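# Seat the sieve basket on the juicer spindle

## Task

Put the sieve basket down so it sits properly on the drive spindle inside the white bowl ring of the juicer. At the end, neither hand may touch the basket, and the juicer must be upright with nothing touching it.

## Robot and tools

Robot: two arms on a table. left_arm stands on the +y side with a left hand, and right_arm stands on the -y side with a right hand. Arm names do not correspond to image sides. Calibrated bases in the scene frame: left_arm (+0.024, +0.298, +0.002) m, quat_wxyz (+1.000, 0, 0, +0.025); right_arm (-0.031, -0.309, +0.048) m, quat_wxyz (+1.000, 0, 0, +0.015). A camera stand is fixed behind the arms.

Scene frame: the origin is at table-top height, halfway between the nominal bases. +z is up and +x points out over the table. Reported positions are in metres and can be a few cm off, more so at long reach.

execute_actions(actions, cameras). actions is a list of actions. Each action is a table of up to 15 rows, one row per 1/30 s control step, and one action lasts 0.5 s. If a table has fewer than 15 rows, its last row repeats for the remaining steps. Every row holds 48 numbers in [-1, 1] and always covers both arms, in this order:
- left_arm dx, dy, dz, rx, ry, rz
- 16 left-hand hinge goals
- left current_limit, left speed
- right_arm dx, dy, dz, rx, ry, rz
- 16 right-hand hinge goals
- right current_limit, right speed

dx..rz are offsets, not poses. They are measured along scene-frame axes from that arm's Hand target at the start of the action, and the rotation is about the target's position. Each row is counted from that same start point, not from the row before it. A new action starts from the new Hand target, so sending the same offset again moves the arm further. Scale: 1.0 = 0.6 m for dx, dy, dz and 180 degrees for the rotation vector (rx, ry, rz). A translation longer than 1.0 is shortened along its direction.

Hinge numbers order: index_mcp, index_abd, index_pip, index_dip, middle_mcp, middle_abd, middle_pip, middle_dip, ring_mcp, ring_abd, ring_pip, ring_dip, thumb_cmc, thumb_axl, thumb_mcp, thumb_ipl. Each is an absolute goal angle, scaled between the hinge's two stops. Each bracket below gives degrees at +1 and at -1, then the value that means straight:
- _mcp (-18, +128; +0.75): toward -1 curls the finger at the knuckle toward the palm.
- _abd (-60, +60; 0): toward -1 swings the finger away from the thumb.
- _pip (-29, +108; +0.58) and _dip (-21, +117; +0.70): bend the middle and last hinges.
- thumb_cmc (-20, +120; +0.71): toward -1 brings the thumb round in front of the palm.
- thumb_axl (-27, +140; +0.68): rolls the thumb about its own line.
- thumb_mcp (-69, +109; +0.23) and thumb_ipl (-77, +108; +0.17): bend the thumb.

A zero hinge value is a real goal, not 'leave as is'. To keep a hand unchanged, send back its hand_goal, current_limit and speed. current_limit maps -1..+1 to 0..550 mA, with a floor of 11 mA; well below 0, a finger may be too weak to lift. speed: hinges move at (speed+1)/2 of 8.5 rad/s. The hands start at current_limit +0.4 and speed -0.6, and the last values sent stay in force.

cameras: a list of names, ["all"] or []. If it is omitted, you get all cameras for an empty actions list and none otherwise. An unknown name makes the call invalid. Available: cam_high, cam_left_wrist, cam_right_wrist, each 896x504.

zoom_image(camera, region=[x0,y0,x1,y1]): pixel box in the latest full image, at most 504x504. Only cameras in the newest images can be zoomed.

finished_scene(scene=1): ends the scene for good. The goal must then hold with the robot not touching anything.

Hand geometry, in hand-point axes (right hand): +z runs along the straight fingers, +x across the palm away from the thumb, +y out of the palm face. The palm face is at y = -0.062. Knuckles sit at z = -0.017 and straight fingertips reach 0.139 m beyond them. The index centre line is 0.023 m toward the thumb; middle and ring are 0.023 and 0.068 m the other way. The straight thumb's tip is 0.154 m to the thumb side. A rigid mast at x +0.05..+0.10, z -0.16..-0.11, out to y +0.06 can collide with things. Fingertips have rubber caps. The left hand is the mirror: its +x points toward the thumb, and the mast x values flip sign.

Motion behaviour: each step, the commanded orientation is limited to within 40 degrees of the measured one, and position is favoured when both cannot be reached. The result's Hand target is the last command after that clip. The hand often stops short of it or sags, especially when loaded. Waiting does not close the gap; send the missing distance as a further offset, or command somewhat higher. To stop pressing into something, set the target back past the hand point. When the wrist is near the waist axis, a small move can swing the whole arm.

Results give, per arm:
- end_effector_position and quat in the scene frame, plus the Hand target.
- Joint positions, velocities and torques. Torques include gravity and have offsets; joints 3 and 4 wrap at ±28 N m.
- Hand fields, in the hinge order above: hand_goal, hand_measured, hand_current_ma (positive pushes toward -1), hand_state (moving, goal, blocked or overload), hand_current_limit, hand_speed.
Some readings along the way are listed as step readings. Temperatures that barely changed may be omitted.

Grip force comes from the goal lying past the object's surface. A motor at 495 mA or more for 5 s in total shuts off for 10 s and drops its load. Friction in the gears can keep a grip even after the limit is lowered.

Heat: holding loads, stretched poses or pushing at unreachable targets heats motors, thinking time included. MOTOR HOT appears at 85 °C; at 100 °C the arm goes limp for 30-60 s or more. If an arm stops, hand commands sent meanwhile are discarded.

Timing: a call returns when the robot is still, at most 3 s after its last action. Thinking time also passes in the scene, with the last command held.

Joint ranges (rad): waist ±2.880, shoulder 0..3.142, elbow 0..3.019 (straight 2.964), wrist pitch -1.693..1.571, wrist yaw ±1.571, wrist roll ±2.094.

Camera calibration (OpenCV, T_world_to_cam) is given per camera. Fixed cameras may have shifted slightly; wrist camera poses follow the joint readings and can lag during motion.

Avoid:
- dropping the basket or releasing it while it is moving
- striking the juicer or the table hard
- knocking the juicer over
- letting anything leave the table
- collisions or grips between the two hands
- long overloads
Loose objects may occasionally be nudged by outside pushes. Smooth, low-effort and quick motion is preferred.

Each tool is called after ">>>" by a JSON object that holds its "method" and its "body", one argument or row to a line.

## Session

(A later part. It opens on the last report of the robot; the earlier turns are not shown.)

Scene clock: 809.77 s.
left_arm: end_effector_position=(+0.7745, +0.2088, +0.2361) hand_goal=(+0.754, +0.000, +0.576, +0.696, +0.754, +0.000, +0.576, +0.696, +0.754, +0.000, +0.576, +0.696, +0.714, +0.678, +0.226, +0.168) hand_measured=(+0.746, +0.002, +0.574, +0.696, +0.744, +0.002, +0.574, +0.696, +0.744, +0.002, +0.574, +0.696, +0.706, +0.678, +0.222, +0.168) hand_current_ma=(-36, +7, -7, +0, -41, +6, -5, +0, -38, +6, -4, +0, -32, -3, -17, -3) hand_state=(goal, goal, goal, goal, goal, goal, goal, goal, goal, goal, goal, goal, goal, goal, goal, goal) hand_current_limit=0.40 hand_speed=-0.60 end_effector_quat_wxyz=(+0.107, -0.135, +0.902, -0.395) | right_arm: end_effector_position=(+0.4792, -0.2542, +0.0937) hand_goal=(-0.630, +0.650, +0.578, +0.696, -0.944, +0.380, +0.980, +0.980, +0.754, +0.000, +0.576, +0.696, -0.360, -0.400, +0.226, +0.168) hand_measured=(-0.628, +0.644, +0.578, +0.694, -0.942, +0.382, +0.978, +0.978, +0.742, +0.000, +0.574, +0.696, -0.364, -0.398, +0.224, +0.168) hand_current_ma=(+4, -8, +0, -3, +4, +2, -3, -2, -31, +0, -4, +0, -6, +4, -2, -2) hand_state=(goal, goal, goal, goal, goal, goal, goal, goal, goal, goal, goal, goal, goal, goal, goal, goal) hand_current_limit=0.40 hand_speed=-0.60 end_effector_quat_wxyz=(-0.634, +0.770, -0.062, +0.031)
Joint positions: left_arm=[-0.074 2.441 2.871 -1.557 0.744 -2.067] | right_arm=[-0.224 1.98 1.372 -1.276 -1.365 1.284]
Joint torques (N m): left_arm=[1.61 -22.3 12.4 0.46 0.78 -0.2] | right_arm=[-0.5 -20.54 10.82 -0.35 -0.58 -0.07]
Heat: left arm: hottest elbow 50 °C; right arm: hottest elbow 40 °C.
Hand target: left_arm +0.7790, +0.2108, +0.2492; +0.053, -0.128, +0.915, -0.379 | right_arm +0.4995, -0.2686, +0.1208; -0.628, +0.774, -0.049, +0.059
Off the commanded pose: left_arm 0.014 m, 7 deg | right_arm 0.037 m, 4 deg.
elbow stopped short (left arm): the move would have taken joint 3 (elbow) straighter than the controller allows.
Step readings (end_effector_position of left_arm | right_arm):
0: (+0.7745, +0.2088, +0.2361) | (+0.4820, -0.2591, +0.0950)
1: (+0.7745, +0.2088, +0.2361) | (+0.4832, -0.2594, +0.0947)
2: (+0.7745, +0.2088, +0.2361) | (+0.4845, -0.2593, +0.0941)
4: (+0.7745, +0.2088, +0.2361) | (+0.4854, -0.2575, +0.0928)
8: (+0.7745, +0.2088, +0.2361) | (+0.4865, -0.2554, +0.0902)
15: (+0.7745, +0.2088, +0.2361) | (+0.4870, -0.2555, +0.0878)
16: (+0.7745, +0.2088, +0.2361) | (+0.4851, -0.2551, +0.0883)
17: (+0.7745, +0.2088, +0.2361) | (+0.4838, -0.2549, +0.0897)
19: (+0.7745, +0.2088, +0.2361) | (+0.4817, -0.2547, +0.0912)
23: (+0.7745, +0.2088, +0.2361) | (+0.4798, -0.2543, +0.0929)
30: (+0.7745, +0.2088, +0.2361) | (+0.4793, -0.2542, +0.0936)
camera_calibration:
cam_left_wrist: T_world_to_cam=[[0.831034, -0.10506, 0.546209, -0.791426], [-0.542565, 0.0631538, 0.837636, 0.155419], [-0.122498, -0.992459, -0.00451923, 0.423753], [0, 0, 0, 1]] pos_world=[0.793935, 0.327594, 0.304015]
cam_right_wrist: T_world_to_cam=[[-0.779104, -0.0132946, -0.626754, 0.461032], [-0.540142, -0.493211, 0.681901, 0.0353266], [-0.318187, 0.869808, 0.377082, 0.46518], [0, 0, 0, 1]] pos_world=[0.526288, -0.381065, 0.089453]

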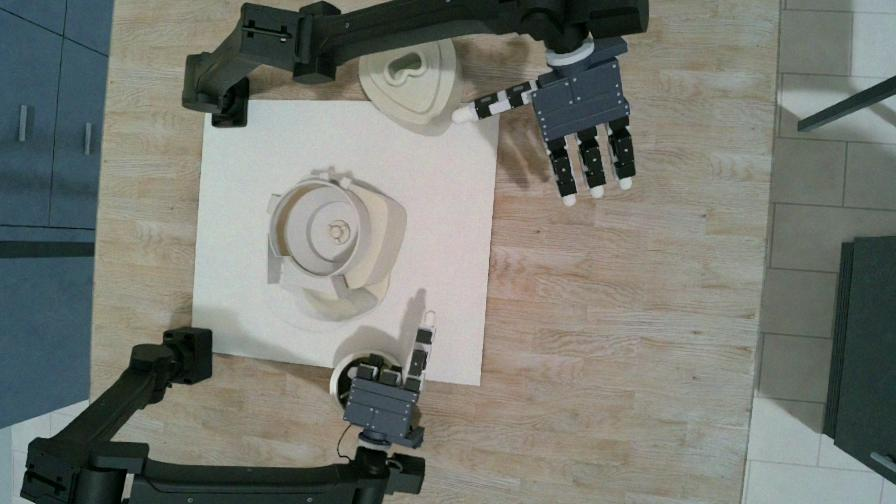

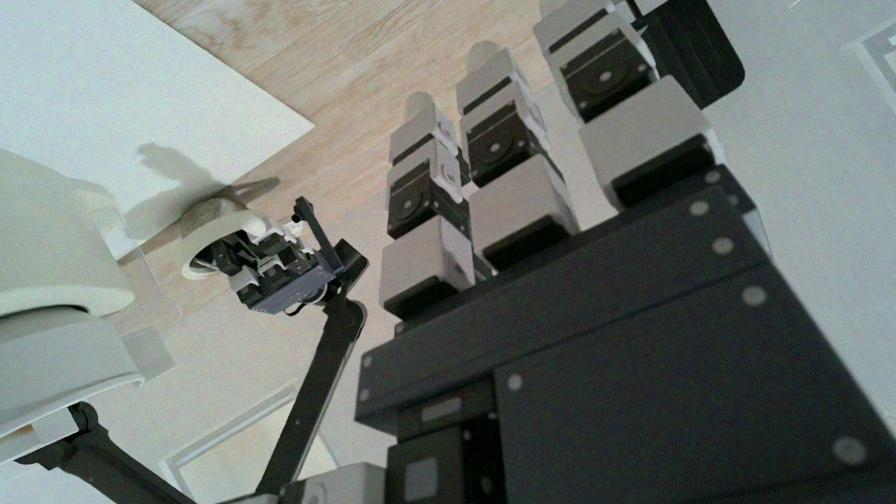

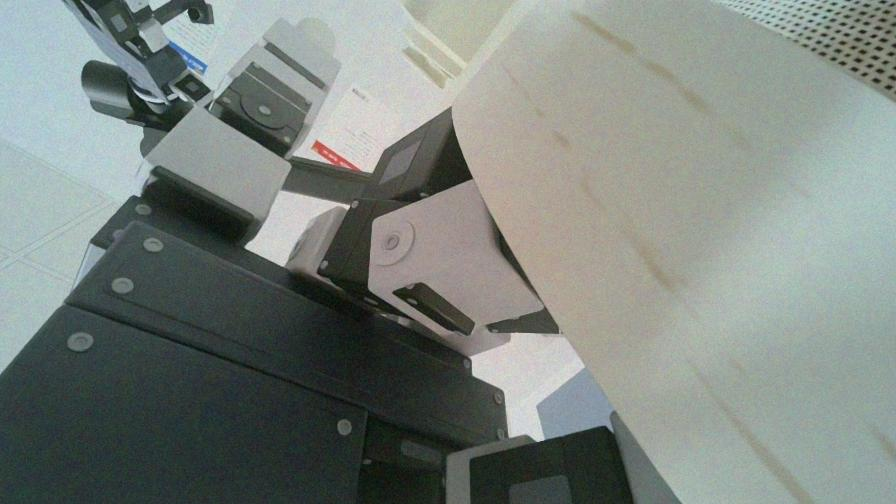

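>>> {"method": "execute_actions", "body": {
  "actions": [
    [[0,0,0,0,0,0,0.754,0,0.576,0.696,0.754,0,0.576,0.696,0.754,0,0.576,0.696,0.714,0.678,0.226,0.168,0.4,-0.6,0.004,-0.017,0.004,0,0,0,-0.63,0.65,0.577,0.696,-0.945,0.38,0.98,0.98,0.754,0,0.576,0.696,-0.361,-0.4,0.226,0.168,0.4,-0.6]],
    [[0,0,0,0,0,0,0.754,0,0.576,0.696,0.754,0,0.576,0.696,0.754,0,0.576,0.696,0.714,0.678,0.226,0.168,0.4,-0.6,0,0,0,0,0,0,-0.53,0.65,0.577,0.696,-0.84,0.38,0.98,0.98,0.754,0,0.576,0.696,-0.361,-0.4,0.226,0.168,0.4,-0.85]],
    [[0,0,0,0,0,0,0.754,0,0.576,0.696,0.754,0,0.576,0.696,0.754,0,0.576,0.696,0.714,0.678,0.226,0.168,0.4,-0.6,0,0,0,0,0,0,-0.48,0.65,0.577,0.696,-0.79,0.38,0.98,0.98,0.754,0,0.576,0.696,-0.361,-0.4,0.226,0.168,0.4,-0.85]]
  ],
  "cameras": ["all"]
}}

>>> {"method": "zoom_image", "body": {
  "camera": "cam_left_wrist",
  "region": [160, 160, 360, 360]
}}

>>> {"method": "zoom_image", "body": {
  "camera": "cam_high",
  "region": [310, 320, 430, 440]
}}

Scene clock: 826.27 s.
left_arm: end_effector_position=(+0.7745, +0.2088, +0.2361) hand_goal=(+0.754, +0.000, +0.576, +0.696, +0.754, +0.000, +0.576, +0.696, +0.754, +0.000, +0.576, +0.696, +0.714, +0.678, +0.226, +0.168) hand_measured=(+0.746, +0.002, +0.574, +0.696, +0.744, +0.002, +0.574, +0.696, +0.744, +0.002, +0.574, +0.696, +0.706, +0.678, +0.222, +0.168) hand_current_ma=(-36, +7, -7, +0, -41, +6, -5, +0, -38, +6, -4, +0, -32, -3, -17, -3) hand_state=(goal, goal, goal, goal, goal, goal, goal, goal, goal, goal, goal, goal, goal, goal, goal, goal) hand_current_limit=0.40 hand_speed=-0.60 end_effector_quat_wxyz=(+0.107, -0.135, +0.902, -0.395) | right_arm: end_effector_position=(+0.4830, -0.2705, +0.1073) hand_goal=(-0.480, +0.650, +0.578, +0.696, -0.790, +0.380, +0.980, +0.980, +0.754, +0.000, +0.576, +0.696, -0.360, -0.400, +0.226, +0.168) hand_measured=(-0.482, +0.644, +0.578, +0.694, -0.826, +0.384, +0.968, +0.978, +0.742, +0.000, +0.574, +0.696, -0.374, -0.398, +0.218, +0.166) hand_current_ma=(-3, -8, +0, -3, -120, +7, -27, -2, -31, +0, -4, +0, -34, +4, -22, -6) hand_state=(goal, goal, goal, goal, blocked, goal, goal, goal, goal, goal, goal, goal, goal, goal, goal, goal) hand_current_limit=0.40 hand_speed=-0.85 end_effector_quat_wxyz=(-0.633, +0.771, -0.068, +0.036)
Joint positions: left_arm=[-0.074 2.441 2.871 -1.557 0.744 -2.067] | right_arm=[-0.253 1.98 1.412 -1.37 -1.358 1.228]
Joint torques (N m): left_arm=[1.61 -22.24 12.4 0.46 0.78 -0.2] | right_arm=[0.03 -18.73 10.8 -0.4 -0.59 -0.28]
Heat: left arm: hottest elbow 50 °C; right arm: hottest elbow 40 °C.
Hand target: left_arm +0.7790, +0.2108, +0.2492; +0.053, -0.128, +0.915, -0.379 | right_arm +0.5019, -0.2788, +0.1232; -0.628, +0.774, -0.049, +0.059
Off the commanded pose: left_arm 0.014 m, 7 deg | right_arm 0.026 m, 4 deg.
elbow stopped short (left arm): the move would have taken joint 3 (elbow) straighter than the controller allows.
Step readings (end_effector_position of left_arm | right_arm):
0: (+0.7745, +0.2088, +0.2361) | (+0.4792, -0.2542, +0.0937)
1: (+0.7745, +0.2088, +0.2361) | (+0.4790, -0.2546, +0.0944)
2: (+0.7745, +0.2088, +0.2361) | (+0.4778, -0.2555, +0.0960)
4: (+0.7745, +0.2088, +0.2361) | (+0.4782, -0.2579, +0.1001)
8: (+0.7745, +0.2088, +0.2361) | (+0.4822, -0.2649, +0.1056)
15: (+0.7745, +0.2088, +0.2361) | (+0.4833, -0.2705, +0.1066)
16: (+0.7745, +0.2088, +0.2361) | (+0.4833, -0.2705, +0.1066)
17: (+0.7745, +0.2088, +0.2361) | (+0.4832, -0.2705, +0.1066)
19: (+0.7745, +0.2088, +0.2361) | (+0.4830, -0.2705, +0.1067)
23: (+0.7745, +0.2088, +0.2361) | (+0.4828, -0.2704, +0.1068)
30: (+0.7745, +0.2088, +0.2361) | (+0.4828, -0.2704, +0.1068)
31: (+0.7745, +0.2088, +0.2361) | (+0.4828, -0.2704, +0.1068)
32: (+0.7745, +0.2088, +0.2361) | (+0.4828, -0.2704, +0.1068)
34: (+0.7745, +0.2088, +0.2361) | (+0.4832, -0.2705, +0.1072)
38: (+0.7745, +0.2088, +0.2361) | (+0.4830, -0.2705, +0.1073)
45: (+0.7745, +0.2088, +0.2361) | (+0.4830, -0.2705, +0.1073)
camera_calibration:
cam_left_wrist: T_world_to_cam=[[0.831034, -0.10506, 0.546209, -0.791426], [-0.542565, 0.0631538, 0.837636, 0.155419], [-0.122498, -0.992459, -0.00451923, 0.423753], [0, 0, 0, 1]] pos_world=[0.793935, 0.327594, 0.304015]
cam_right_wrist: T_world_to_cam=[[-0.779704, -0.00236828, -0.626143, 0.475447], [-0.547485, -0.482677, 0.683581, 0.0262755], [-0.303844, 0.875795, 0.375048, 0.470299], [0, 0, 0, 1]] pos_world=[0.527991, -0.398077, 0.103352]

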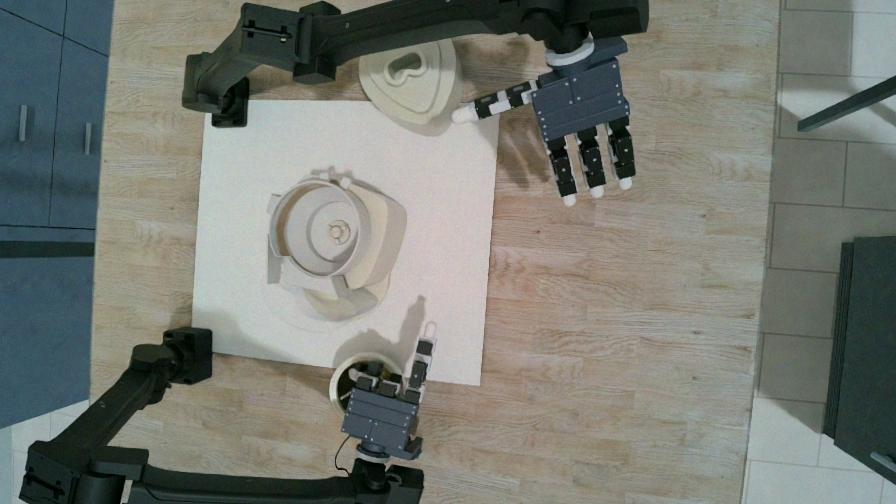

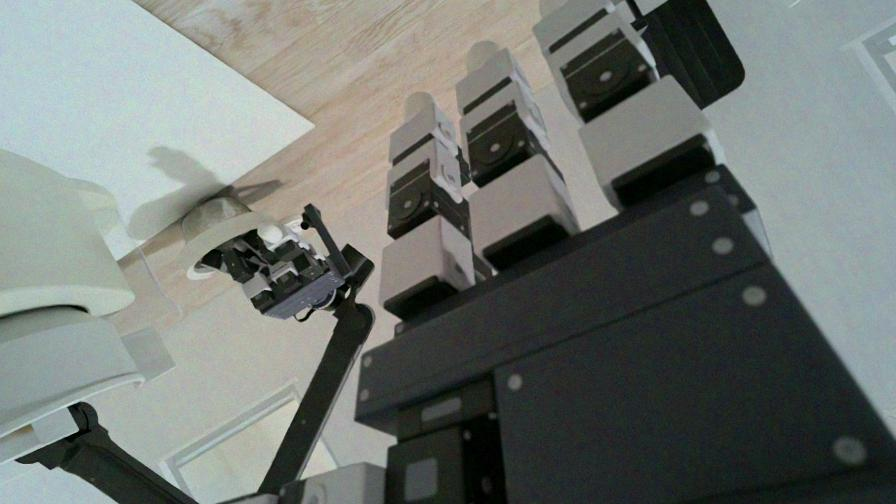

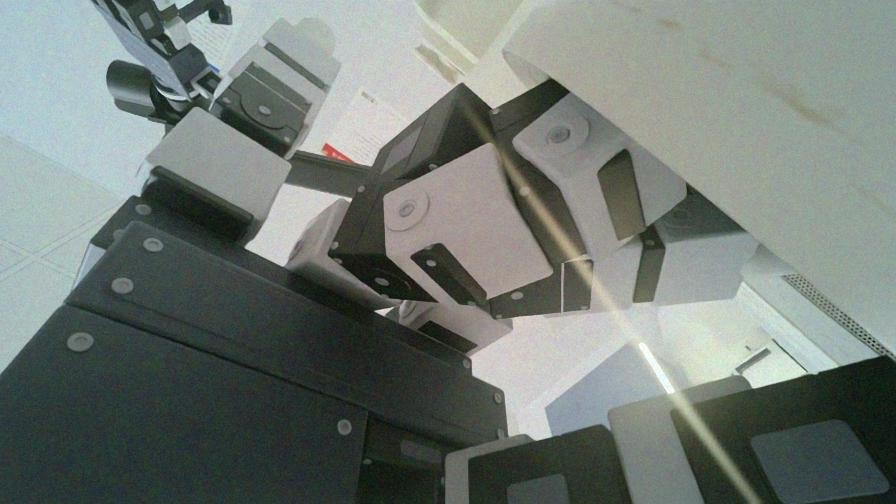

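Scaled by 2.520 from the camera's 896x504 image, which has a finer 1280x720 frame.

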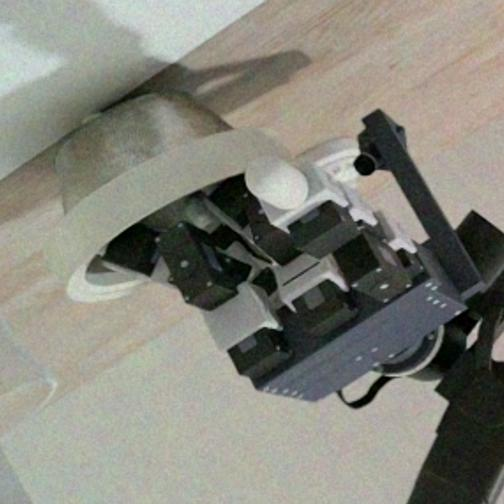

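Scaled by 4.200 from the camera's 896x504 image, which has a finer 1280x720 frame.

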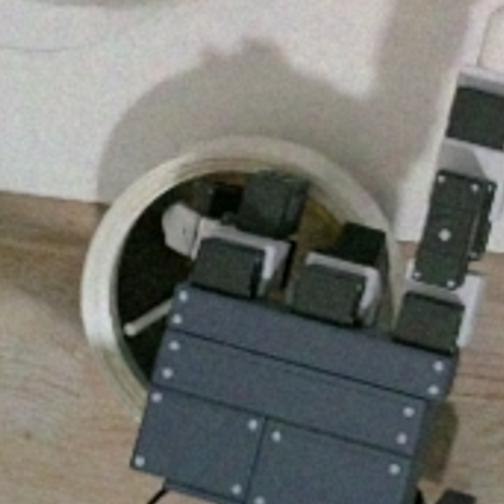

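>>> {"method": "execute_actions", "body": {
  "actions": [
    [[0,0,0,0,0,0,0.754,0,0.576,0.696,0.754,0,0.576,0.696,0.754,0,0.576,0.696,0.714,0.678,0.226,0.168,0.4,-0.6,-0.02,0,0,0,0,0,-0.63,0.65,0.577,0.696,-0.945,0.38,0.98,0.98,0.754,0,0.576,0.696,-0.361,-0.4,0.226,0.168,0.4,-0.6]],
    [[0,0,0,0,0,0,0.754,0,0.576,0.696,0.754,0,0.576,0.696,0.754,0,0.576,0.696,0.714,0.678,0.226,0.168,0.4,-0.6,0.0,0,-0.085,0,0,0,-0.63,0.65,0.577,0.696,-0.945,0.38,0.98,0.98,0.754,0,0.576,0.696,-0.361,-0.4,0.226,0.168,0.4,-0.6]],
    [[0,0,0,0,0,0,0.754,0,0.576,0.696,0.754,0,0.576,0.696,0.754,0,0.576,0.696,0.714,0.678,0.226,0.168,0.4,-0.6,0.016,0,0.045,0,0,0,-0.63,0.65,0.577,0.696,-0.945,0.38,0.98,0.98,0.754,0,0.576,0.696,-0.361,-0.4,0.226,0.168,0.4,-0.6]]
  ],
  "cameras": ["all"]
}}

>>> {"method": "zoom_image", "body": {
  "camera": "cam_high",
  "region": [310, 320, 430, 440]
}}

Scene clock: 839.00 s.
left_arm: end_effector_position=(+0.7745, +0.2088, +0.2361) hand_goal=(+0.754, +0.000, +0.576, +0.696, +0.754, +0.000, +0.576, +0.696, +0.754, +0.000, +0.576, +0.696, +0.714, +0.678, +0.226, +0.168) hand_measured=(+0.746, +0.002, +0.574, +0.696, +0.744, +0.002, +0.574, +0.696, +0.744, +0.002, +0.574, +0.696, +0.706, +0.678, +0.222, +0.168) hand_current_ma=(-36, +7, -7, +0, -41, +6, -5, +0, -38, +6, -4, +0, -32, -3, -17, -3) hand_state=(goal, goal, goal, goal, goal, goal, goal, goal, goal, goal, goal, goal, goal, goal, goal, goal) hand_current_limit=0.40 hand_speed=-0.60 end_effector_quat_wxyz=(+0.107, -0.135, +0.902, -0.395) | right_arm: end_effector_position=(+0.4845, -0.2657, +0.0829) hand_goal=(-0.630, +0.650, +0.578, +0.696, -0.944, +0.380, +0.980, +0.980, +0.754, +0.000, +0.576, +0.696, -0.360, -0.400, +0.226, +0.168) hand_measured=(-0.632, +0.644, +0.578, +0.694, -0.942, +0.382, +0.978, +0.978, +0.742, +0.000, +0.574, +0.696, -0.364, -0.398, +0.224, +0.166) hand_current_ma=(-5, -9, +0, -3, +4, +3, -4, -2, -33, +0, -4, +0, -8, +4, -4, -3) hand_state=(goal, goal, goal, goal, goal, goal, goal, goal, goal, goal, goal, goal, goal, goal, goal, goal) hand_current_limit=0.40 hand_speed=-0.60 end_effector_quat_wxyz=(-0.633, +0.771, -0.053, +0.044)
Joint positions: left_arm=[-0.074 2.441 2.871 -1.557 0.744 -2.067] | right_arm=[-0.244 2.012 1.39 -1.314 -1.361 1.199]
Joint torques (N m): left_arm=[1.61 -22.3 12.4 0.44 0.78 -0.2] | right_arm=[-0.15 -19.19 9.98 -0.64 -0.48 -0.02]
Heat: left arm: hottest elbow 50 °C; right arm: hottest elbow 40 °C.
Hand target: left_arm +0.7790, +0.2108, +0.2492; +0.053, -0.128, +0.915, -0.379 | right_arm +0.4995, -0.2788, +0.0992; -0.628, +0.774, -0.049, +0.059
Off the commanded pose: left_arm 0.014 m, 7 deg | right_arm 0.026 m, 2 deg.
elbow stopped short (left arm): the move would have taken joint 3 (elbow) straighter than the controller allows.
Step readings (end_effector_position of left_arm | right_arm):
0: (+0.7745, +0.2088, +0.2361) | (+0.4830, -0.2705, +0.1073)
1: (+0.7745, +0.2088, +0.2361) | (+0.4831, -0.2705, +0.1073)
2: (+0.7745, +0.2088, +0.2361) | (+0.4834, -0.2705, +0.1072)
4: (+0.7745, +0.2088, +0.2361) | (+0.4838, -0.2707, +0.1070)
8: (+0.7745, +0.2088, +0.2361) | (+0.4842, -0.2708, +0.1068)
15: (+0.7745, +0.2088, +0.2361) | (+0.4843, -0.2708, +0.1068)
16: (+0.7745, +0.2088, +0.2361) | (+0.4856, -0.2711, +0.1051)
17: (+0.7745, +0.2088, +0.2361) | (+0.4872, -0.2714, +0.1020)
19: (+0.7745, +0.2088, +0.2361) | (+0.4873, -0.2706, +0.0956)
23: (+0.7745, +0.2088, +0.2361) | (+0.4875, -0.2648, +0.0908)
30: (+0.7745, +0.2088, +0.2361) | (+0.4869, -0.2658, +0.0827)
31: (+0.7745, +0.2088, +0.2361) | (+0.4866, -0.2657, +0.0828)
32: (+0.7745, +0.2088, +0.2361) | (+0.4857, -0.2656, +0.0830)
34: (+0.7745, +0.2088, +0.2361) | (+0.4851, -0.2656, +0.0829)
38: (+0.7745, +0.2088, +0.2361) | (+0.4846, -0.2657, +0.0829)
45: (+0.7745, +0.2088, +0.2361) | (+0.4845, -0.2657, +0.0829)
camera_calibration:
cam_left_wrist: T_world_to_cam=[[0.831034, -0.10506, 0.546209, -0.791426], [-0.542565, 0.0631538, 0.837636, 0.155419], [-0.122498, -0.992459, -0.00451923, 0.423753], [0, 0, 0, 1]] pos_world=[0.793935, 0.327594, 0.304015]
cam_right_wrist: T_world_to_cam=[[-0.759248, -0.0142557, -0.650645, 0.450356], [-0.56222, -0.489195, 0.666781, 0.0528802], [-0.327798, 0.872058, 0.363405, 0.487303], [0, 0, 0, 1]] pos_world=[0.531399, -0.392668, 0.0806736]

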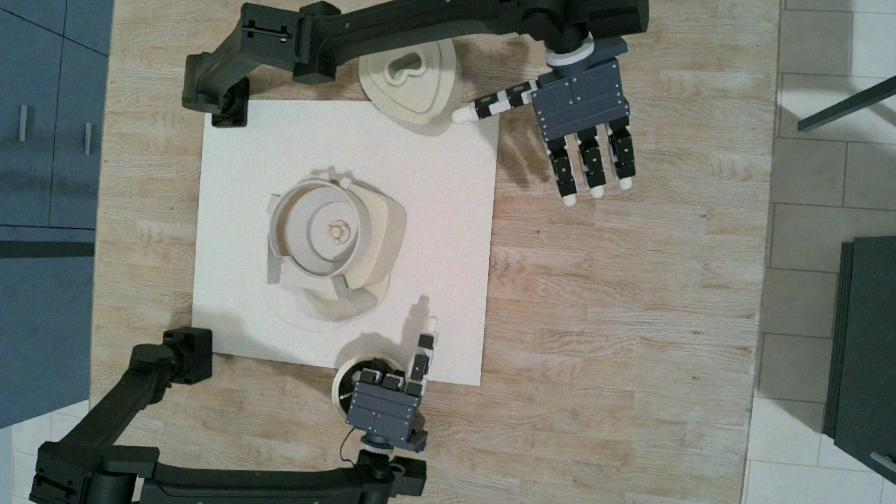

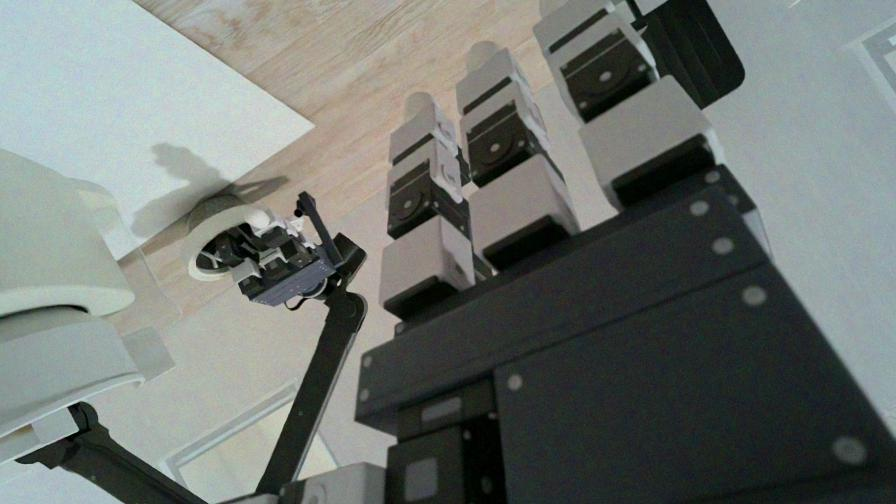

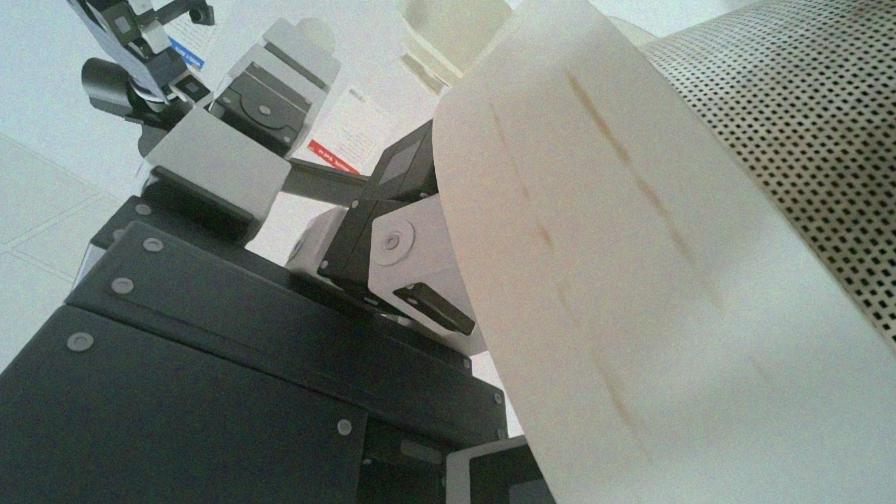

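Scaled by 4.200 from the camera's 896x504 image, which has a finer 1280x720 frame.

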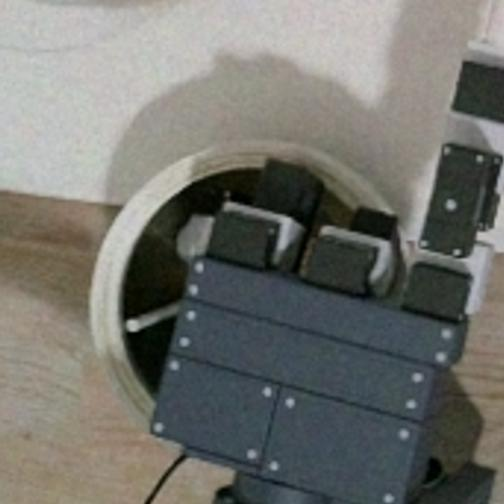

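>>> {"method": "execute_actions", "body": {
  "actions": [
    [[0,0,0,0,0,0,0.754,0,0.576,0.696,0.754,0,0.576,0.696,0.754,0,0.576,0.696,0.714,0.678,0.226,0.168,0.4,-0.6,0.006,0,0.022,0,0,0,-0.6,0.65,0.577,0.696,-0.9,0.38,0.98,0.98,0.754,0,0.576,0.696,-0.361,-0.4,0.226,0.168,0.4,-0.8]],
    [[0,0,0,0,0,0,0.754,0,0.576,0.696,0.754,0,0.576,0.696,0.754,0,0.576,0.696,0.714,0.678,0.226,0.168,0.4,-0.6,0,0,0,0,0,0,-0.5,0.65,0.577,0.696,-0.81,0.38,0.98,0.98,0.754,0,0.576,0.696,-0.361,-0.4,0.226,0.168,0.4,-0.85]]
  ],
  "cameras": ["all"]
}}

>>> {"method": "zoom_image", "body": {
  "camera": "cam_high",
  "region": [310, 320, 430, 440]
}}

Scene clock: 847.20 s.
left_arm: end_effector_position=(+0.7745, +0.2088, +0.2361) hand_goal=(+0.754, +0.000, +0.576, +0.696, +0.754, +0.000, +0.576, +0.696, +0.754, +0.000, +0.576, +0.696, +0.714, +0.678, +0.226, +0.168) hand_measured=(+0.746, +0.002, +0.574, +0.696, +0.744, +0.002, +0.574, +0.696, +0.744, +0.002, +0.574, +0.696, +0.706, +0.678, +0.222, +0.168) hand_current_ma=(-36, +7, -7, +0, -41, +6, -5, +0, -38, +6, -4, +0, -32, -3, -17, -3) hand_state=(goal, goal, goal, goal, goal, goal, goal, goal, goal, goal, goal, goal, goal, goal, goal, goal) hand_current_limit=0.40 hand_speed=-0.60 end_effector_quat_wxyz=(+0.107, -0.135, +0.902, -0.395) | right_arm: end_effector_position=(+0.4864, -0.2663, +0.0897) hand_goal=(-0.500, +0.650, +0.578, +0.696, -0.810, +0.380, +0.980, +0.980, +0.754, +0.000, +0.576, +0.696, -0.360, -0.400, +0.226, +0.168) hand_measured=(-0.550, +0.640, +0.562, +0.688, -0.828, +0.382, +0.976, +0.978, +0.742, +0.000, +0.574, +0.696, -0.362, -0.398, +0.226, +0.168) hand_current_ma=(-175, -21, -42, -16, -51, +3, -9, -2, -33, +0, -4, +0, -2, +4, -1, -2) hand_state=(blocked, goal, goal, goal, goal, goal, goal, goal, goal, goal, goal, goal, goal, goal, goal, goal) hand_current_limit=0.40 hand_speed=-0.85 end_effector_quat_wxyz=(-0.633, +0.771, -0.057, +0.038)
Joint positions: left_arm=[-0.074 2.441 2.871 -1.557 0.744 -2.067] | right_arm=[-0.244 2.012 1.41 -1.346 -1.359 1.199]
Joint torques (N m): left_arm=[1.55 -22.24 12.4 0.44 0.78 -0.2] | right_arm=[-0.09 -20.31 10.21 -0.64 -0.56 0]
Heat: left arm: hottest elbow 50 °C; right arm: hottest elbow 40 °C.
Hand target: left_arm +0.7790, +0.2108, +0.2492; +0.053, -0.128, +0.915, -0.379 | right_arm +0.5031, -0.2788, +0.1124; -0.628, +0.774, -0.049, +0.059
Off the commanded pose: left_arm 0.014 m, 7 deg | right_arm 0.031 m, 3 deg.
elbow stopped short (left arm): the move would have taken joint 3 (elbow) straighter than the controller allows.
Step readings (end_effector_position of left_arm | right_arm):
0: (+0.7745, +0.2088, +0.2361) | (+0.4845, -0.2657, +0.0829)
1: (+0.7745, +0.2088, +0.2361) | (+0.4846, -0.2657, +0.0834)
2: (+0.7745, +0.2088, +0.2361) | (+0.4847, -0.2659, +0.0844)
4: (+0.7745, +0.2088, +0.2361) | (+0.4848, -0.2660, +0.0860)
8: (+0.7745, +0.2088, +0.2361) | (+0.4864, -0.2663, +0.0885)
15: (+0.7745, +0.2088, +0.2361) | (+0.4856, -0.2661, +0.0888)
16: (+0.7745, +0.2088, +0.2361) | (+0.4856, -0.2661, +0.0888)
17: (+0.7745, +0.2088, +0.2361) | (+0.4855, -0.2661, +0.0888)
19: (+0.7745, +0.2088, +0.2361) | (+0.4855, -0.2661, +0.0888)
23: (+0.7745, +0.2088, +0.2361) | (+0.4865, -0.2663, +0.0896)
30: (+0.7745, +0.2088, +0.2361) | (+0.4864, -0.2663, +0.0897)
camera_calibration:
cam_left_wrist: T_world_to_cam=[[0.831034, -0.10506, 0.546209, -0.791426], [-0.542565, 0.0631538, 0.837636, 0.155419], [-0.122498, -0.992459, -0.00451923, 0.423753], [0, 0, 0, 1]] pos_world=[0.793935, 0.327594, 0.304015]
cam_right_wrist: T_world_to_cam=[[-0.767585, -0.0138306, -0.640798, 0.459444], [-0.553282, -0.490402, 0.673338, 0.0438486], [-0.323561, 0.871387, 0.368773, 0.483281], [0, 0, 0, 1]] pos_world=[0.533294, -0.393267, 0.086665]

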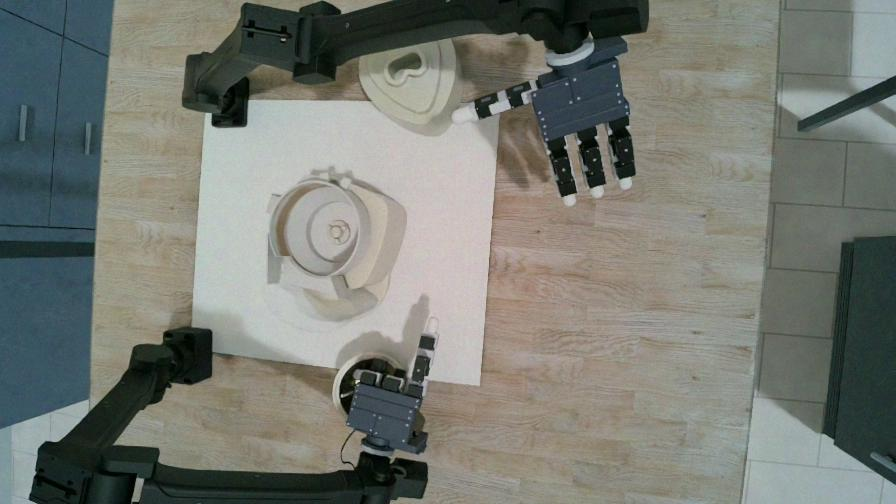

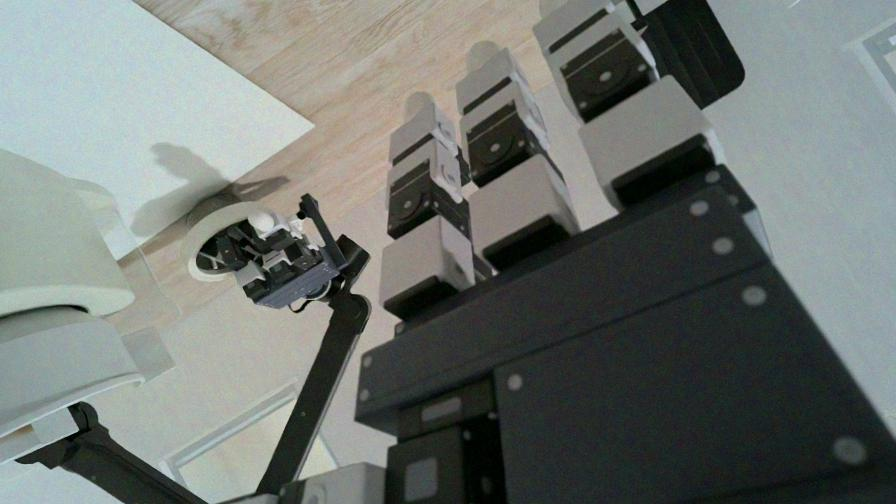

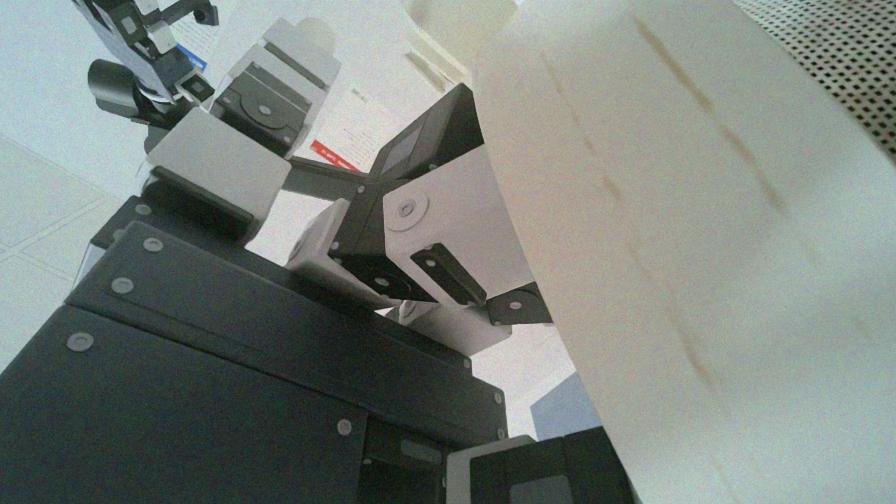

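Scaled by 4.200 from the camera's 896x504 image, which has a finer 1280x720 frame.

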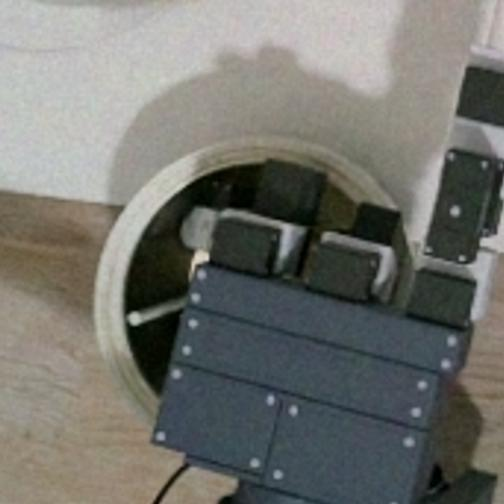

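>>> {"method": "execute_actions", "body": {
  "actions": [
    [[0,0,0,0,0,0,0.754,0,0.576,0.696,0.754,0,0.576,0.696,0.754,0,0.576,0.696,0.714,0.678,0.226,0.168,0.4,-0.6,0,0,0,0,0,0,-0.45,0.65,0.6,0.72,-0.72,0.38,0.98,0.98,0.754,0,0.576,0.696,-0.361,-0.4,0.226,0.168,0.7,-0.85]]
  ],
  "cameras": ["all"]
}}

>>> {"method": "zoom_image", "body": {
  "camera": "cam_high",
  "region": [310, 320, 430, 440]
}}

>>> {"method": "zoom_image", "body": {
  "camera": "cam_left_wrist",
  "region": [160, 160, 360, 360]
}}

Scene clock: 853.10 s.
left_arm: end_effector_position=(+0.7745, +0.2088, +0.2361) hand_goal=(+0.754, +0.000, +0.576, +0.696, +0.754, +0.000, +0.576, +0.696, +0.754, +0.000, +0.576, +0.696, +0.714, +0.678, +0.226, +0.168) hand_measured=(+0.746, +0.002, +0.574, +0.696, +0.744, +0.002, +0.574, +0.696, +0.744, +0.002, +0.574, +0.696, +0.706, +0.678, +0.222, +0.168) hand_current_ma=(-36, +7, -7, +0, -41, +6, -5, +0, -38, +6, -4, +0, -32, -3, -17, -3) hand_state=(goal, goal, goal, goal, goal, goal, goal, goal, goal, goal, goal, goal, goal, goal, goal, goal) hand_current_limit=0.40 hand_speed=-0.60 end_effector_quat_wxyz=(+0.107, -0.135, +0.902, -0.395) | right_arm: end_effector_position=(+0.4882, -0.2667, +0.0908) hand_goal=(-0.450, +0.650, +0.600, +0.720, -0.720, +0.380, +0.980, +0.980, +0.754, +0.000, +0.576, +0.696, -0.360, -0.400, +0.226, +0.168) hand_measured=(-0.524, +0.630, +0.562, +0.690, -0.788, +0.388, +0.958, +0.978, +0.742, +0.000, +0.574, +0.696, -0.366, -0.398, +0.224, +0.168) hand_current_ma=(-282, -48, -119, -86, -256, +16, -57, -2, -33, +0, -4, +0, -13, +4, -7, -2) hand_state=(blocked, blocked, blocked, blocked, blocked, goal, blocked, goal, goal, goal, goal, goal, goal, goal, goal, goal) hand_current_limit=0.70 hand_speed=-0.85 end_effector_quat_wxyz=(-0.633, +0.771, -0.055, +0.040)
Joint positions: left_arm=[-0.074 2.441 2.871 -1.557 0.744 -2.067] | right_arm=[-0.244 2.012 1.415 -1.346 -1.359 1.199]
Joint torques (N m): left_arm=[1.61 -22.24 12.38 0.44 0.78 -0.2] | right_arm=[-0.15 -20.25 10.1 -0.58 -0.55 0]
Heat: left arm: hottest elbow 50 °C; right arm: hottest elbow 41 °C.
Hand target: left_arm +0.7790, +0.2108, +0.2492; +0.053, -0.128, +0.915, -0.379 | right_arm +0.5031, -0.2788, +0.1124; -0.628, +0.774, -0.049, +0.059
Off the commanded pose: left_arm 0.014 m, 7 deg | right_arm 0.029 m, 2 deg.
elbow stopped short (left arm): the move would have taken joint 3 (elbow) straighter than the controller allows.
Step readings (end_effector_position of left_arm | right_arm):
0: (+0.7745, +0.2088, +0.2361) | (+0.4864, -0.2663, +0.0897)
1: (+0.7745, +0.2088, +0.2361) | (+0.4864, -0.2663, +0.0897)
2: (+0.7745, +0.2088, +0.2361) | (+0.4864, -0.2663, +0.0897)
4: (+0.7745, +0.2088, +0.2361) | (+0.4870, -0.2664, +0.0901)
8: (+0.7745, +0.2088, +0.2361) | (+0.4882, -0.2667, +0.0908)
15: (+0.7745, +0.2088, +0.2361) | (+0.4882, -0.2667, +0.0908)
camera_calibration:
cam_left_wrist: T_world_to_cam=[[0.831034, -0.10506, 0.546209, -0.791426], [-0.542565, 0.0631538, 0.837636, 0.155419], [-0.122498, -0.992459, -0.00451923, 0.423753], [0, 0, 0, 1]] pos_world=[0.793935, 0.327594, 0.304015]
cam_right_wrist: T_world_to_cam=[[-0.764924, -0.0143672, -0.643961, 0.460428], [-0.556114, -0.489717, 0.671502, 0.0455839], [-0.325006, 0.871763, 0.366606, 0.484771], [0, 0, 0, 1]] pos_world=[0.535096, -0.393667, 0.0881676]

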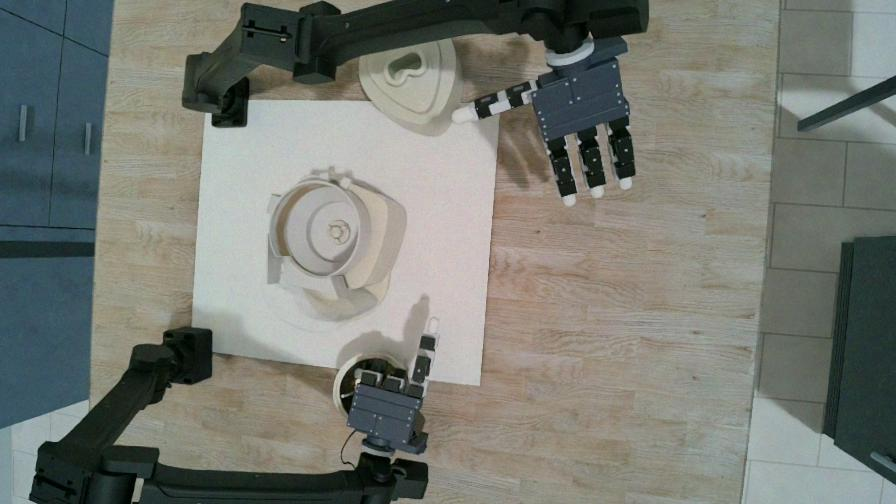

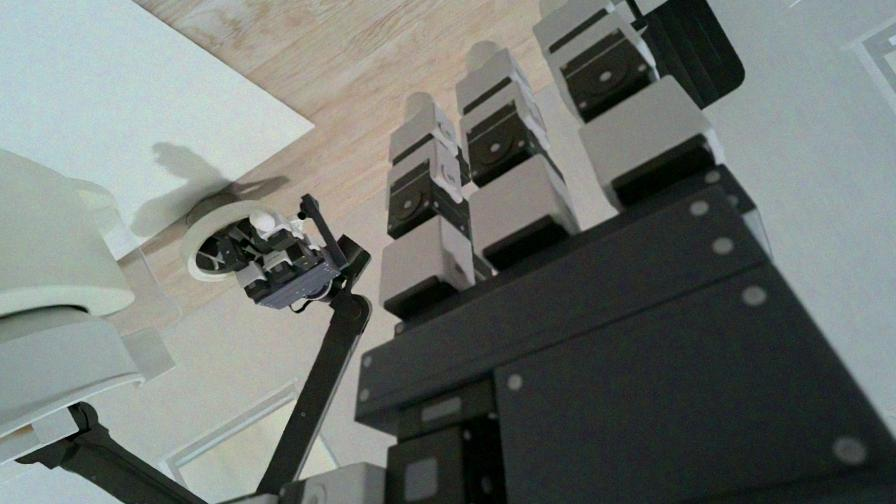

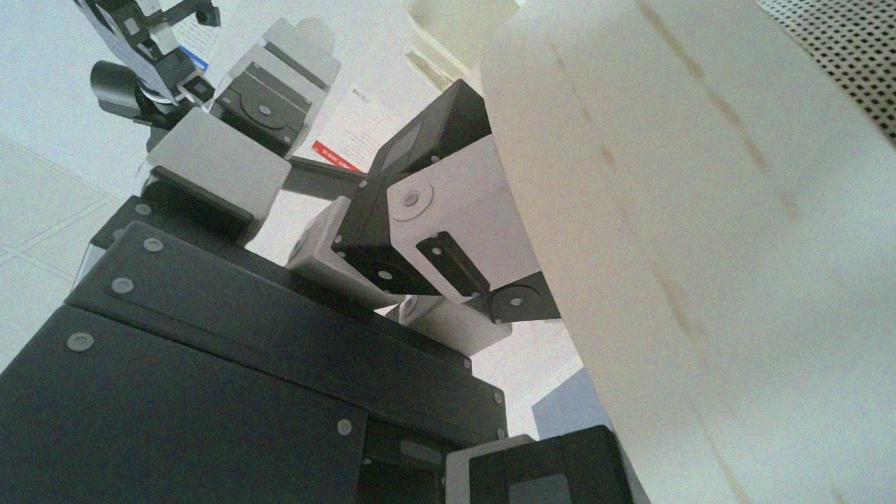

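Scaled by 4.200 from the camera's 896x504 image, which has a finer 1280x720 frame.

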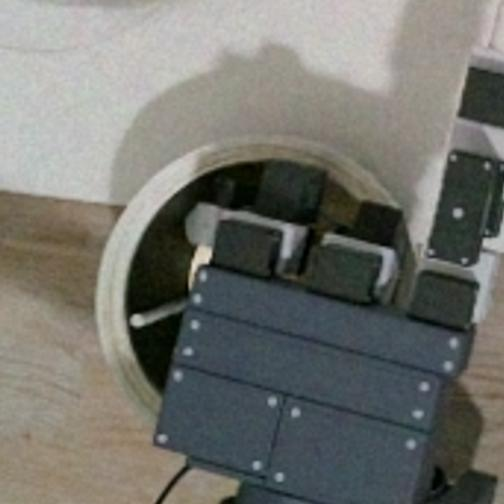

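Scaled by 2.520 from the camera's 896x504 image, which has a finer 1280x720 frame.

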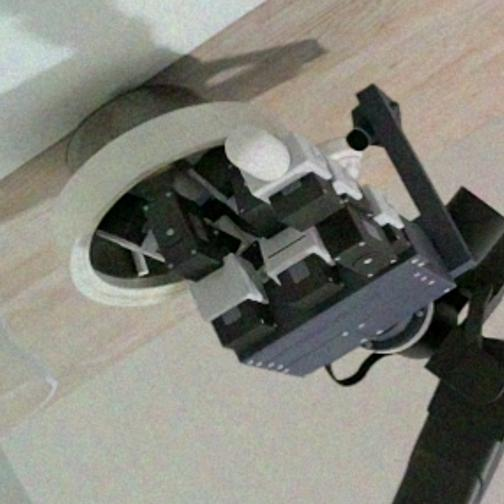

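>>> {"method": "execute_actions", "body": {
  "actions": [
    [[0,0,0,0,0,0,0.754,0,0.576,0.696,0.754,0,0.576,0.696,0.754,0,0.576,0.696,0.714,0.678,0.226,0.168,0.4,-0.6,0.0,0.01,0.0,0,0,0,-0.63,0.65,0.577,0.696,-0.945,0.38,0.98,0.98,0.754,0,0.576,0.696,-0.361,-0.4,0.226,0.168,0.4,-0.6]],
    [[0,0,0,0,0,0,0.754,0,0.576,0.696,0.754,0,0.576,0.696,0.754,0,0.576,0.696,0.714,0.678,0.226,0.168,0.4,-0.6,0.0,0.0,0.13,0,0,0,-0.63,0.65,0.577,0.696,-0.945,0.38,0.98,0.98,0.754,0,0.576,0.696,-0.361,-0.4,0.226,0.168,0.4,-0.6]],
    [[0,0,0,0,0,0,0.754,0,0.576,0.696,0.754,0,0.576,0.696,0.754,0,0.576,0.696,0.714,0.678,0.226,0.168,0.4,-0.6,0.0,-0.12,0.05,0,0,0,-0.616,0.65,0.577,0.696,-0.616,0.65,0.577,0.696,0.754,0,0.576,0.696,-0.286,-0.4,0.226,0.168,0.4,-0.6]]
  ],
  "cameras": ["all"]
}}

>>> {"method": "zoom_image", "body": {
  "camera": "cam_high",
  "region": [310, 320, 430, 440]
}}

>>> {"method": "zoom_image", "body": {
  "camera": "cam_left_wrist",
  "region": [160, 160, 360, 360]
}}

Scene clock: 885.37 s.
left_arm: end_effector_position=(+0.7745, +0.2088, +0.2361) hand_goal=(+0.754, +0.000, +0.576, +0.696, +0.754, +0.000, +0.576, +0.696, +0.754, +0.000, +0.576, +0.696, +0.714, +0.678, +0.226, +0.168) hand_measured=(+0.746, +0.002, +0.574, +0.696, +0.744, +0.002, +0.574, +0.696, +0.744, +0.002, +0.574, +0.696, +0.706, +0.678, +0.222, +0.168) hand_current_ma=(-36, +7, -7, +0, -41, +6, -5, +0, -38, +6, -4, +0, -32, -3, -17, -3) hand_state=(goal, goal, goal, goal, goal, goal, goal, goal, goal, goal, goal, goal, goal, goal, goal, goal) hand_current_limit=0.40 hand_speed=-0.60 end_effector_quat_wxyz=(+0.107, -0.135, +0.902, -0.395) | right_arm: end_effector_position=(+0.4908, -0.3459, +0.2084) hand_goal=(-0.616, +0.650, +0.578, +0.696, -0.616, +0.650, +0.578, +0.696, +0.754, +0.000, +0.576, +0.696, -0.286, -0.400, +0.226, +0.168) hand_measured=(-0.614, +0.642, +0.576, +0.694, -0.618, +0.640, +0.586, +0.698, +0.742, +0.000, +0.574, +0.696, -0.292, -0.398, +0.224, +0.168) hand_current_ma=(+3, -14, -1, -4, -2, -21, +18, +5, -33, -1, -4, +0, -14, +4, -6, -2) hand_state=(goal, goal, goal, goal, goal, goal, goal, goal, goal, goal, goal, goal, goal, goal, goal, goal) hand_current_limit=0.40 hand_speed=-0.60 end_effector_quat_wxyz=(-0.613, +0.781, -0.091, +0.076)
Joint positions: left_arm=[-0.074 2.441 2.871 -1.557 0.744 -2.067] | right_arm=[-0.382 1.897 1.59 -1.689 -1.308 1.125]
Joint torques (N m): left_arm=[1.61 -22.24 12.4 0.44 0.78 -0.2] | right_arm=[2.02 -17.73 11.82 -0.72 -0.59 -0.27]
Heat: left arm: hottest elbow 50 °C; right arm: hottest elbow 42 °C.
Hand target: left_arm +0.7790, +0.2108, +0.2492; +0.053, -0.128, +0.915, -0.379 | right_arm +0.5031, -0.3448, +0.2204; -0.628, +0.774, -0.049, +0.059
Off the commanded pose: left_arm 0.014 m, 7 deg | right_arm 0.017 m, 6 deg.
elbow stopped short (left arm): the move would have taken joint 3 (elbow) straighter than the controller allows.
joint sent to its limit (right arm) — joint 4 (wrist pitch), lower limit. The joint targets are off in position and orientation.
Step readings (end_effector_position of left_arm | right_arm):
0: (+0.7745, +0.2088, +0.2361) | (+0.4882, -0.2667, +0.0908)
1: (+0.7745, +0.2088, +0.2361) | (+0.4880, -0.2667, +0.0909)
2: (+0.7745, +0.2088, +0.2361) | (+0.4878, -0.2666, +0.0909)
4: (+0.7745, +0.2088, +0.2361) | (+0.4879, -0.2667, +0.0909)
8: (+0.7745, +0.2088, +0.2361) | (+0.4881, -0.2667, +0.0907)
15: (+0.7745, +0.2088, +0.2361) | (+0.4882, -0.2668, +0.0907)
16: (+0.7745, +0.2088, +0.2361) | (+0.4868, -0.2665, +0.0932)
17: (+0.7745, +0.2088, +0.2361) | (+0.4823, -0.2656, +0.0994)
19: (+0.7745, +0.2088, +0.2361) | (+0.4787, -0.2648, +0.1185)
23: (+0.7745, +0.2088, +0.2361) | (+0.4878, -0.2668, +0.1638)
30: (+0.7745, +0.2088, +0.2361) | (+0.4956, -0.2685, +0.1815)
31: (+0.7745, +0.2088, +0.2361) | (+0.4926, -0.2712, +0.1818)
32: (+0.7745, +0.2088, +0.2361) | (+0.4860, -0.2769, +0.1841)
34: (+0.7745, +0.2088, +0.2361) | (+0.4818, -0.2938, +0.1939)
38: (+0.7745, +0.2088, +0.2361) | (+0.4875, -0.3382, +0.2059)
45: (+0.7745, +0.2088, +0.2361) | (+0.4901, -0.3514, +0.2084)
camera_calibration:
cam_left_wrist: T_world_to_cam=[[0.831034, -0.10506, 0.546209, -0.791426], [-0.542565, 0.0631538, 0.837636, 0.155419], [-0.122498, -0.992459, -0.00451923, 0.423753], [0, 0, 0, 1]] pos_world=[0.793935, 0.327594, 0.304015]
cam_right_wrist: T_world_to_cam=[[-0.759278, 0.0343254, -0.649861, 0.552243], [-0.606338, -0.399964, 0.687301, -0.0182754], [-0.236329, 0.915888, 0.324496, 0.492079], [0, 0, 0, 1]] pos_world=[0.524517, -0.476954, 0.211764]

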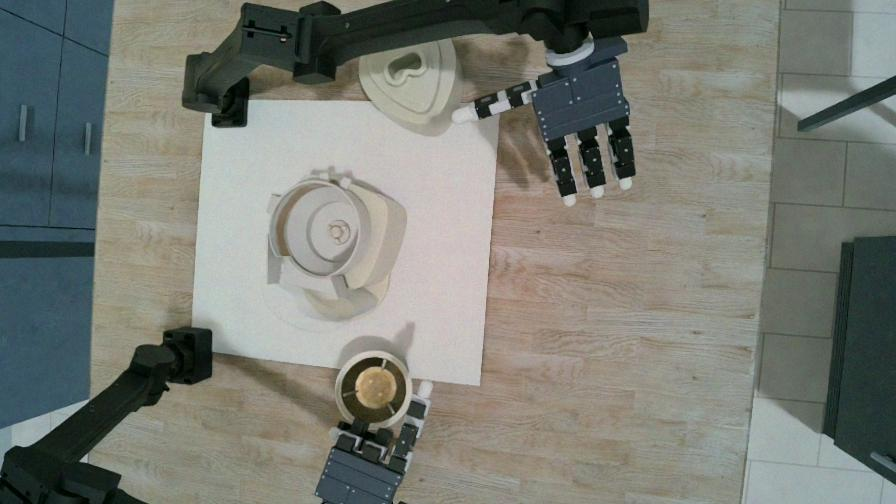

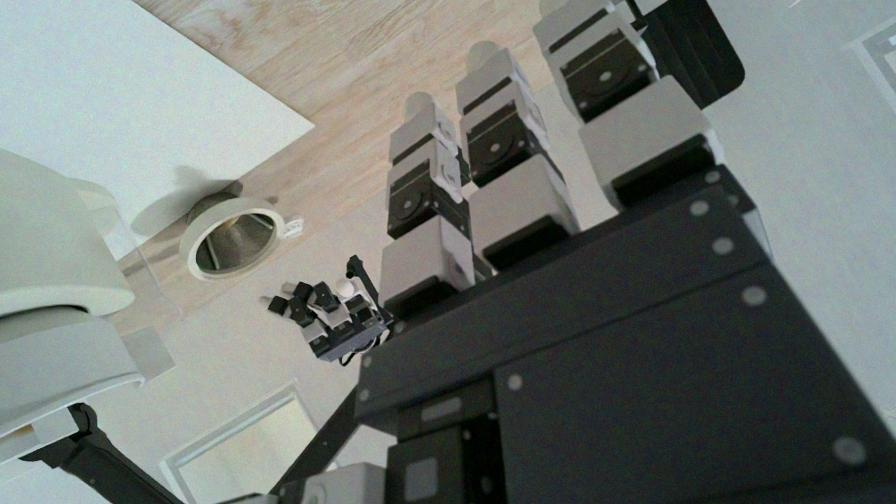

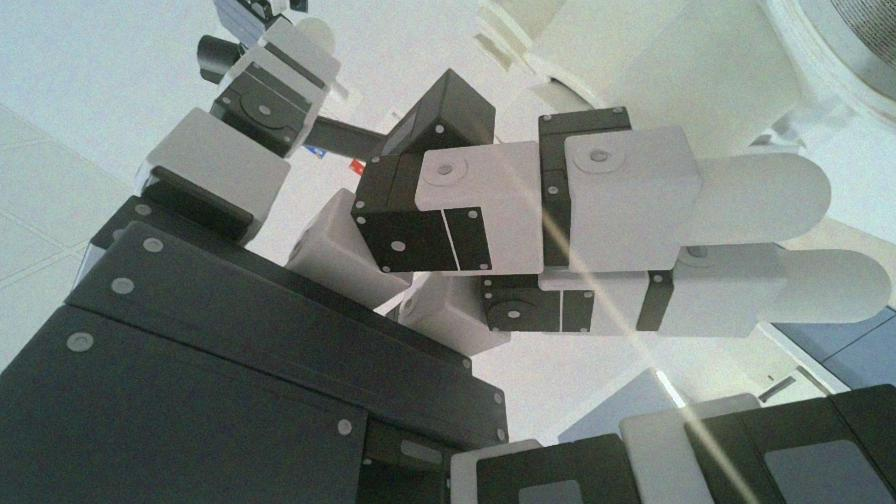

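Scaled by 4.200 from the camera's 896x504 image, which has a finer 1280x720 frame.

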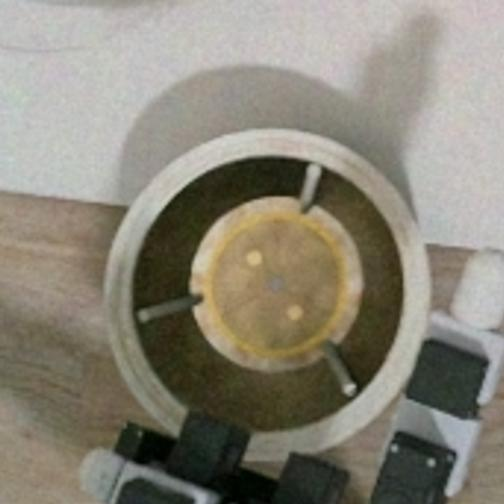

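Scaled by 2.520 from the camera's 896x504 image, which has a finer 1280x720 frame.

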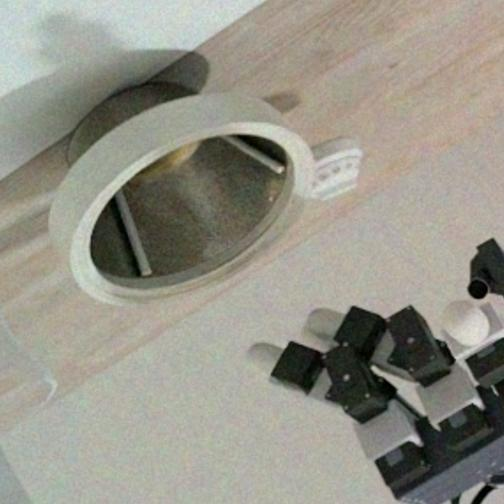

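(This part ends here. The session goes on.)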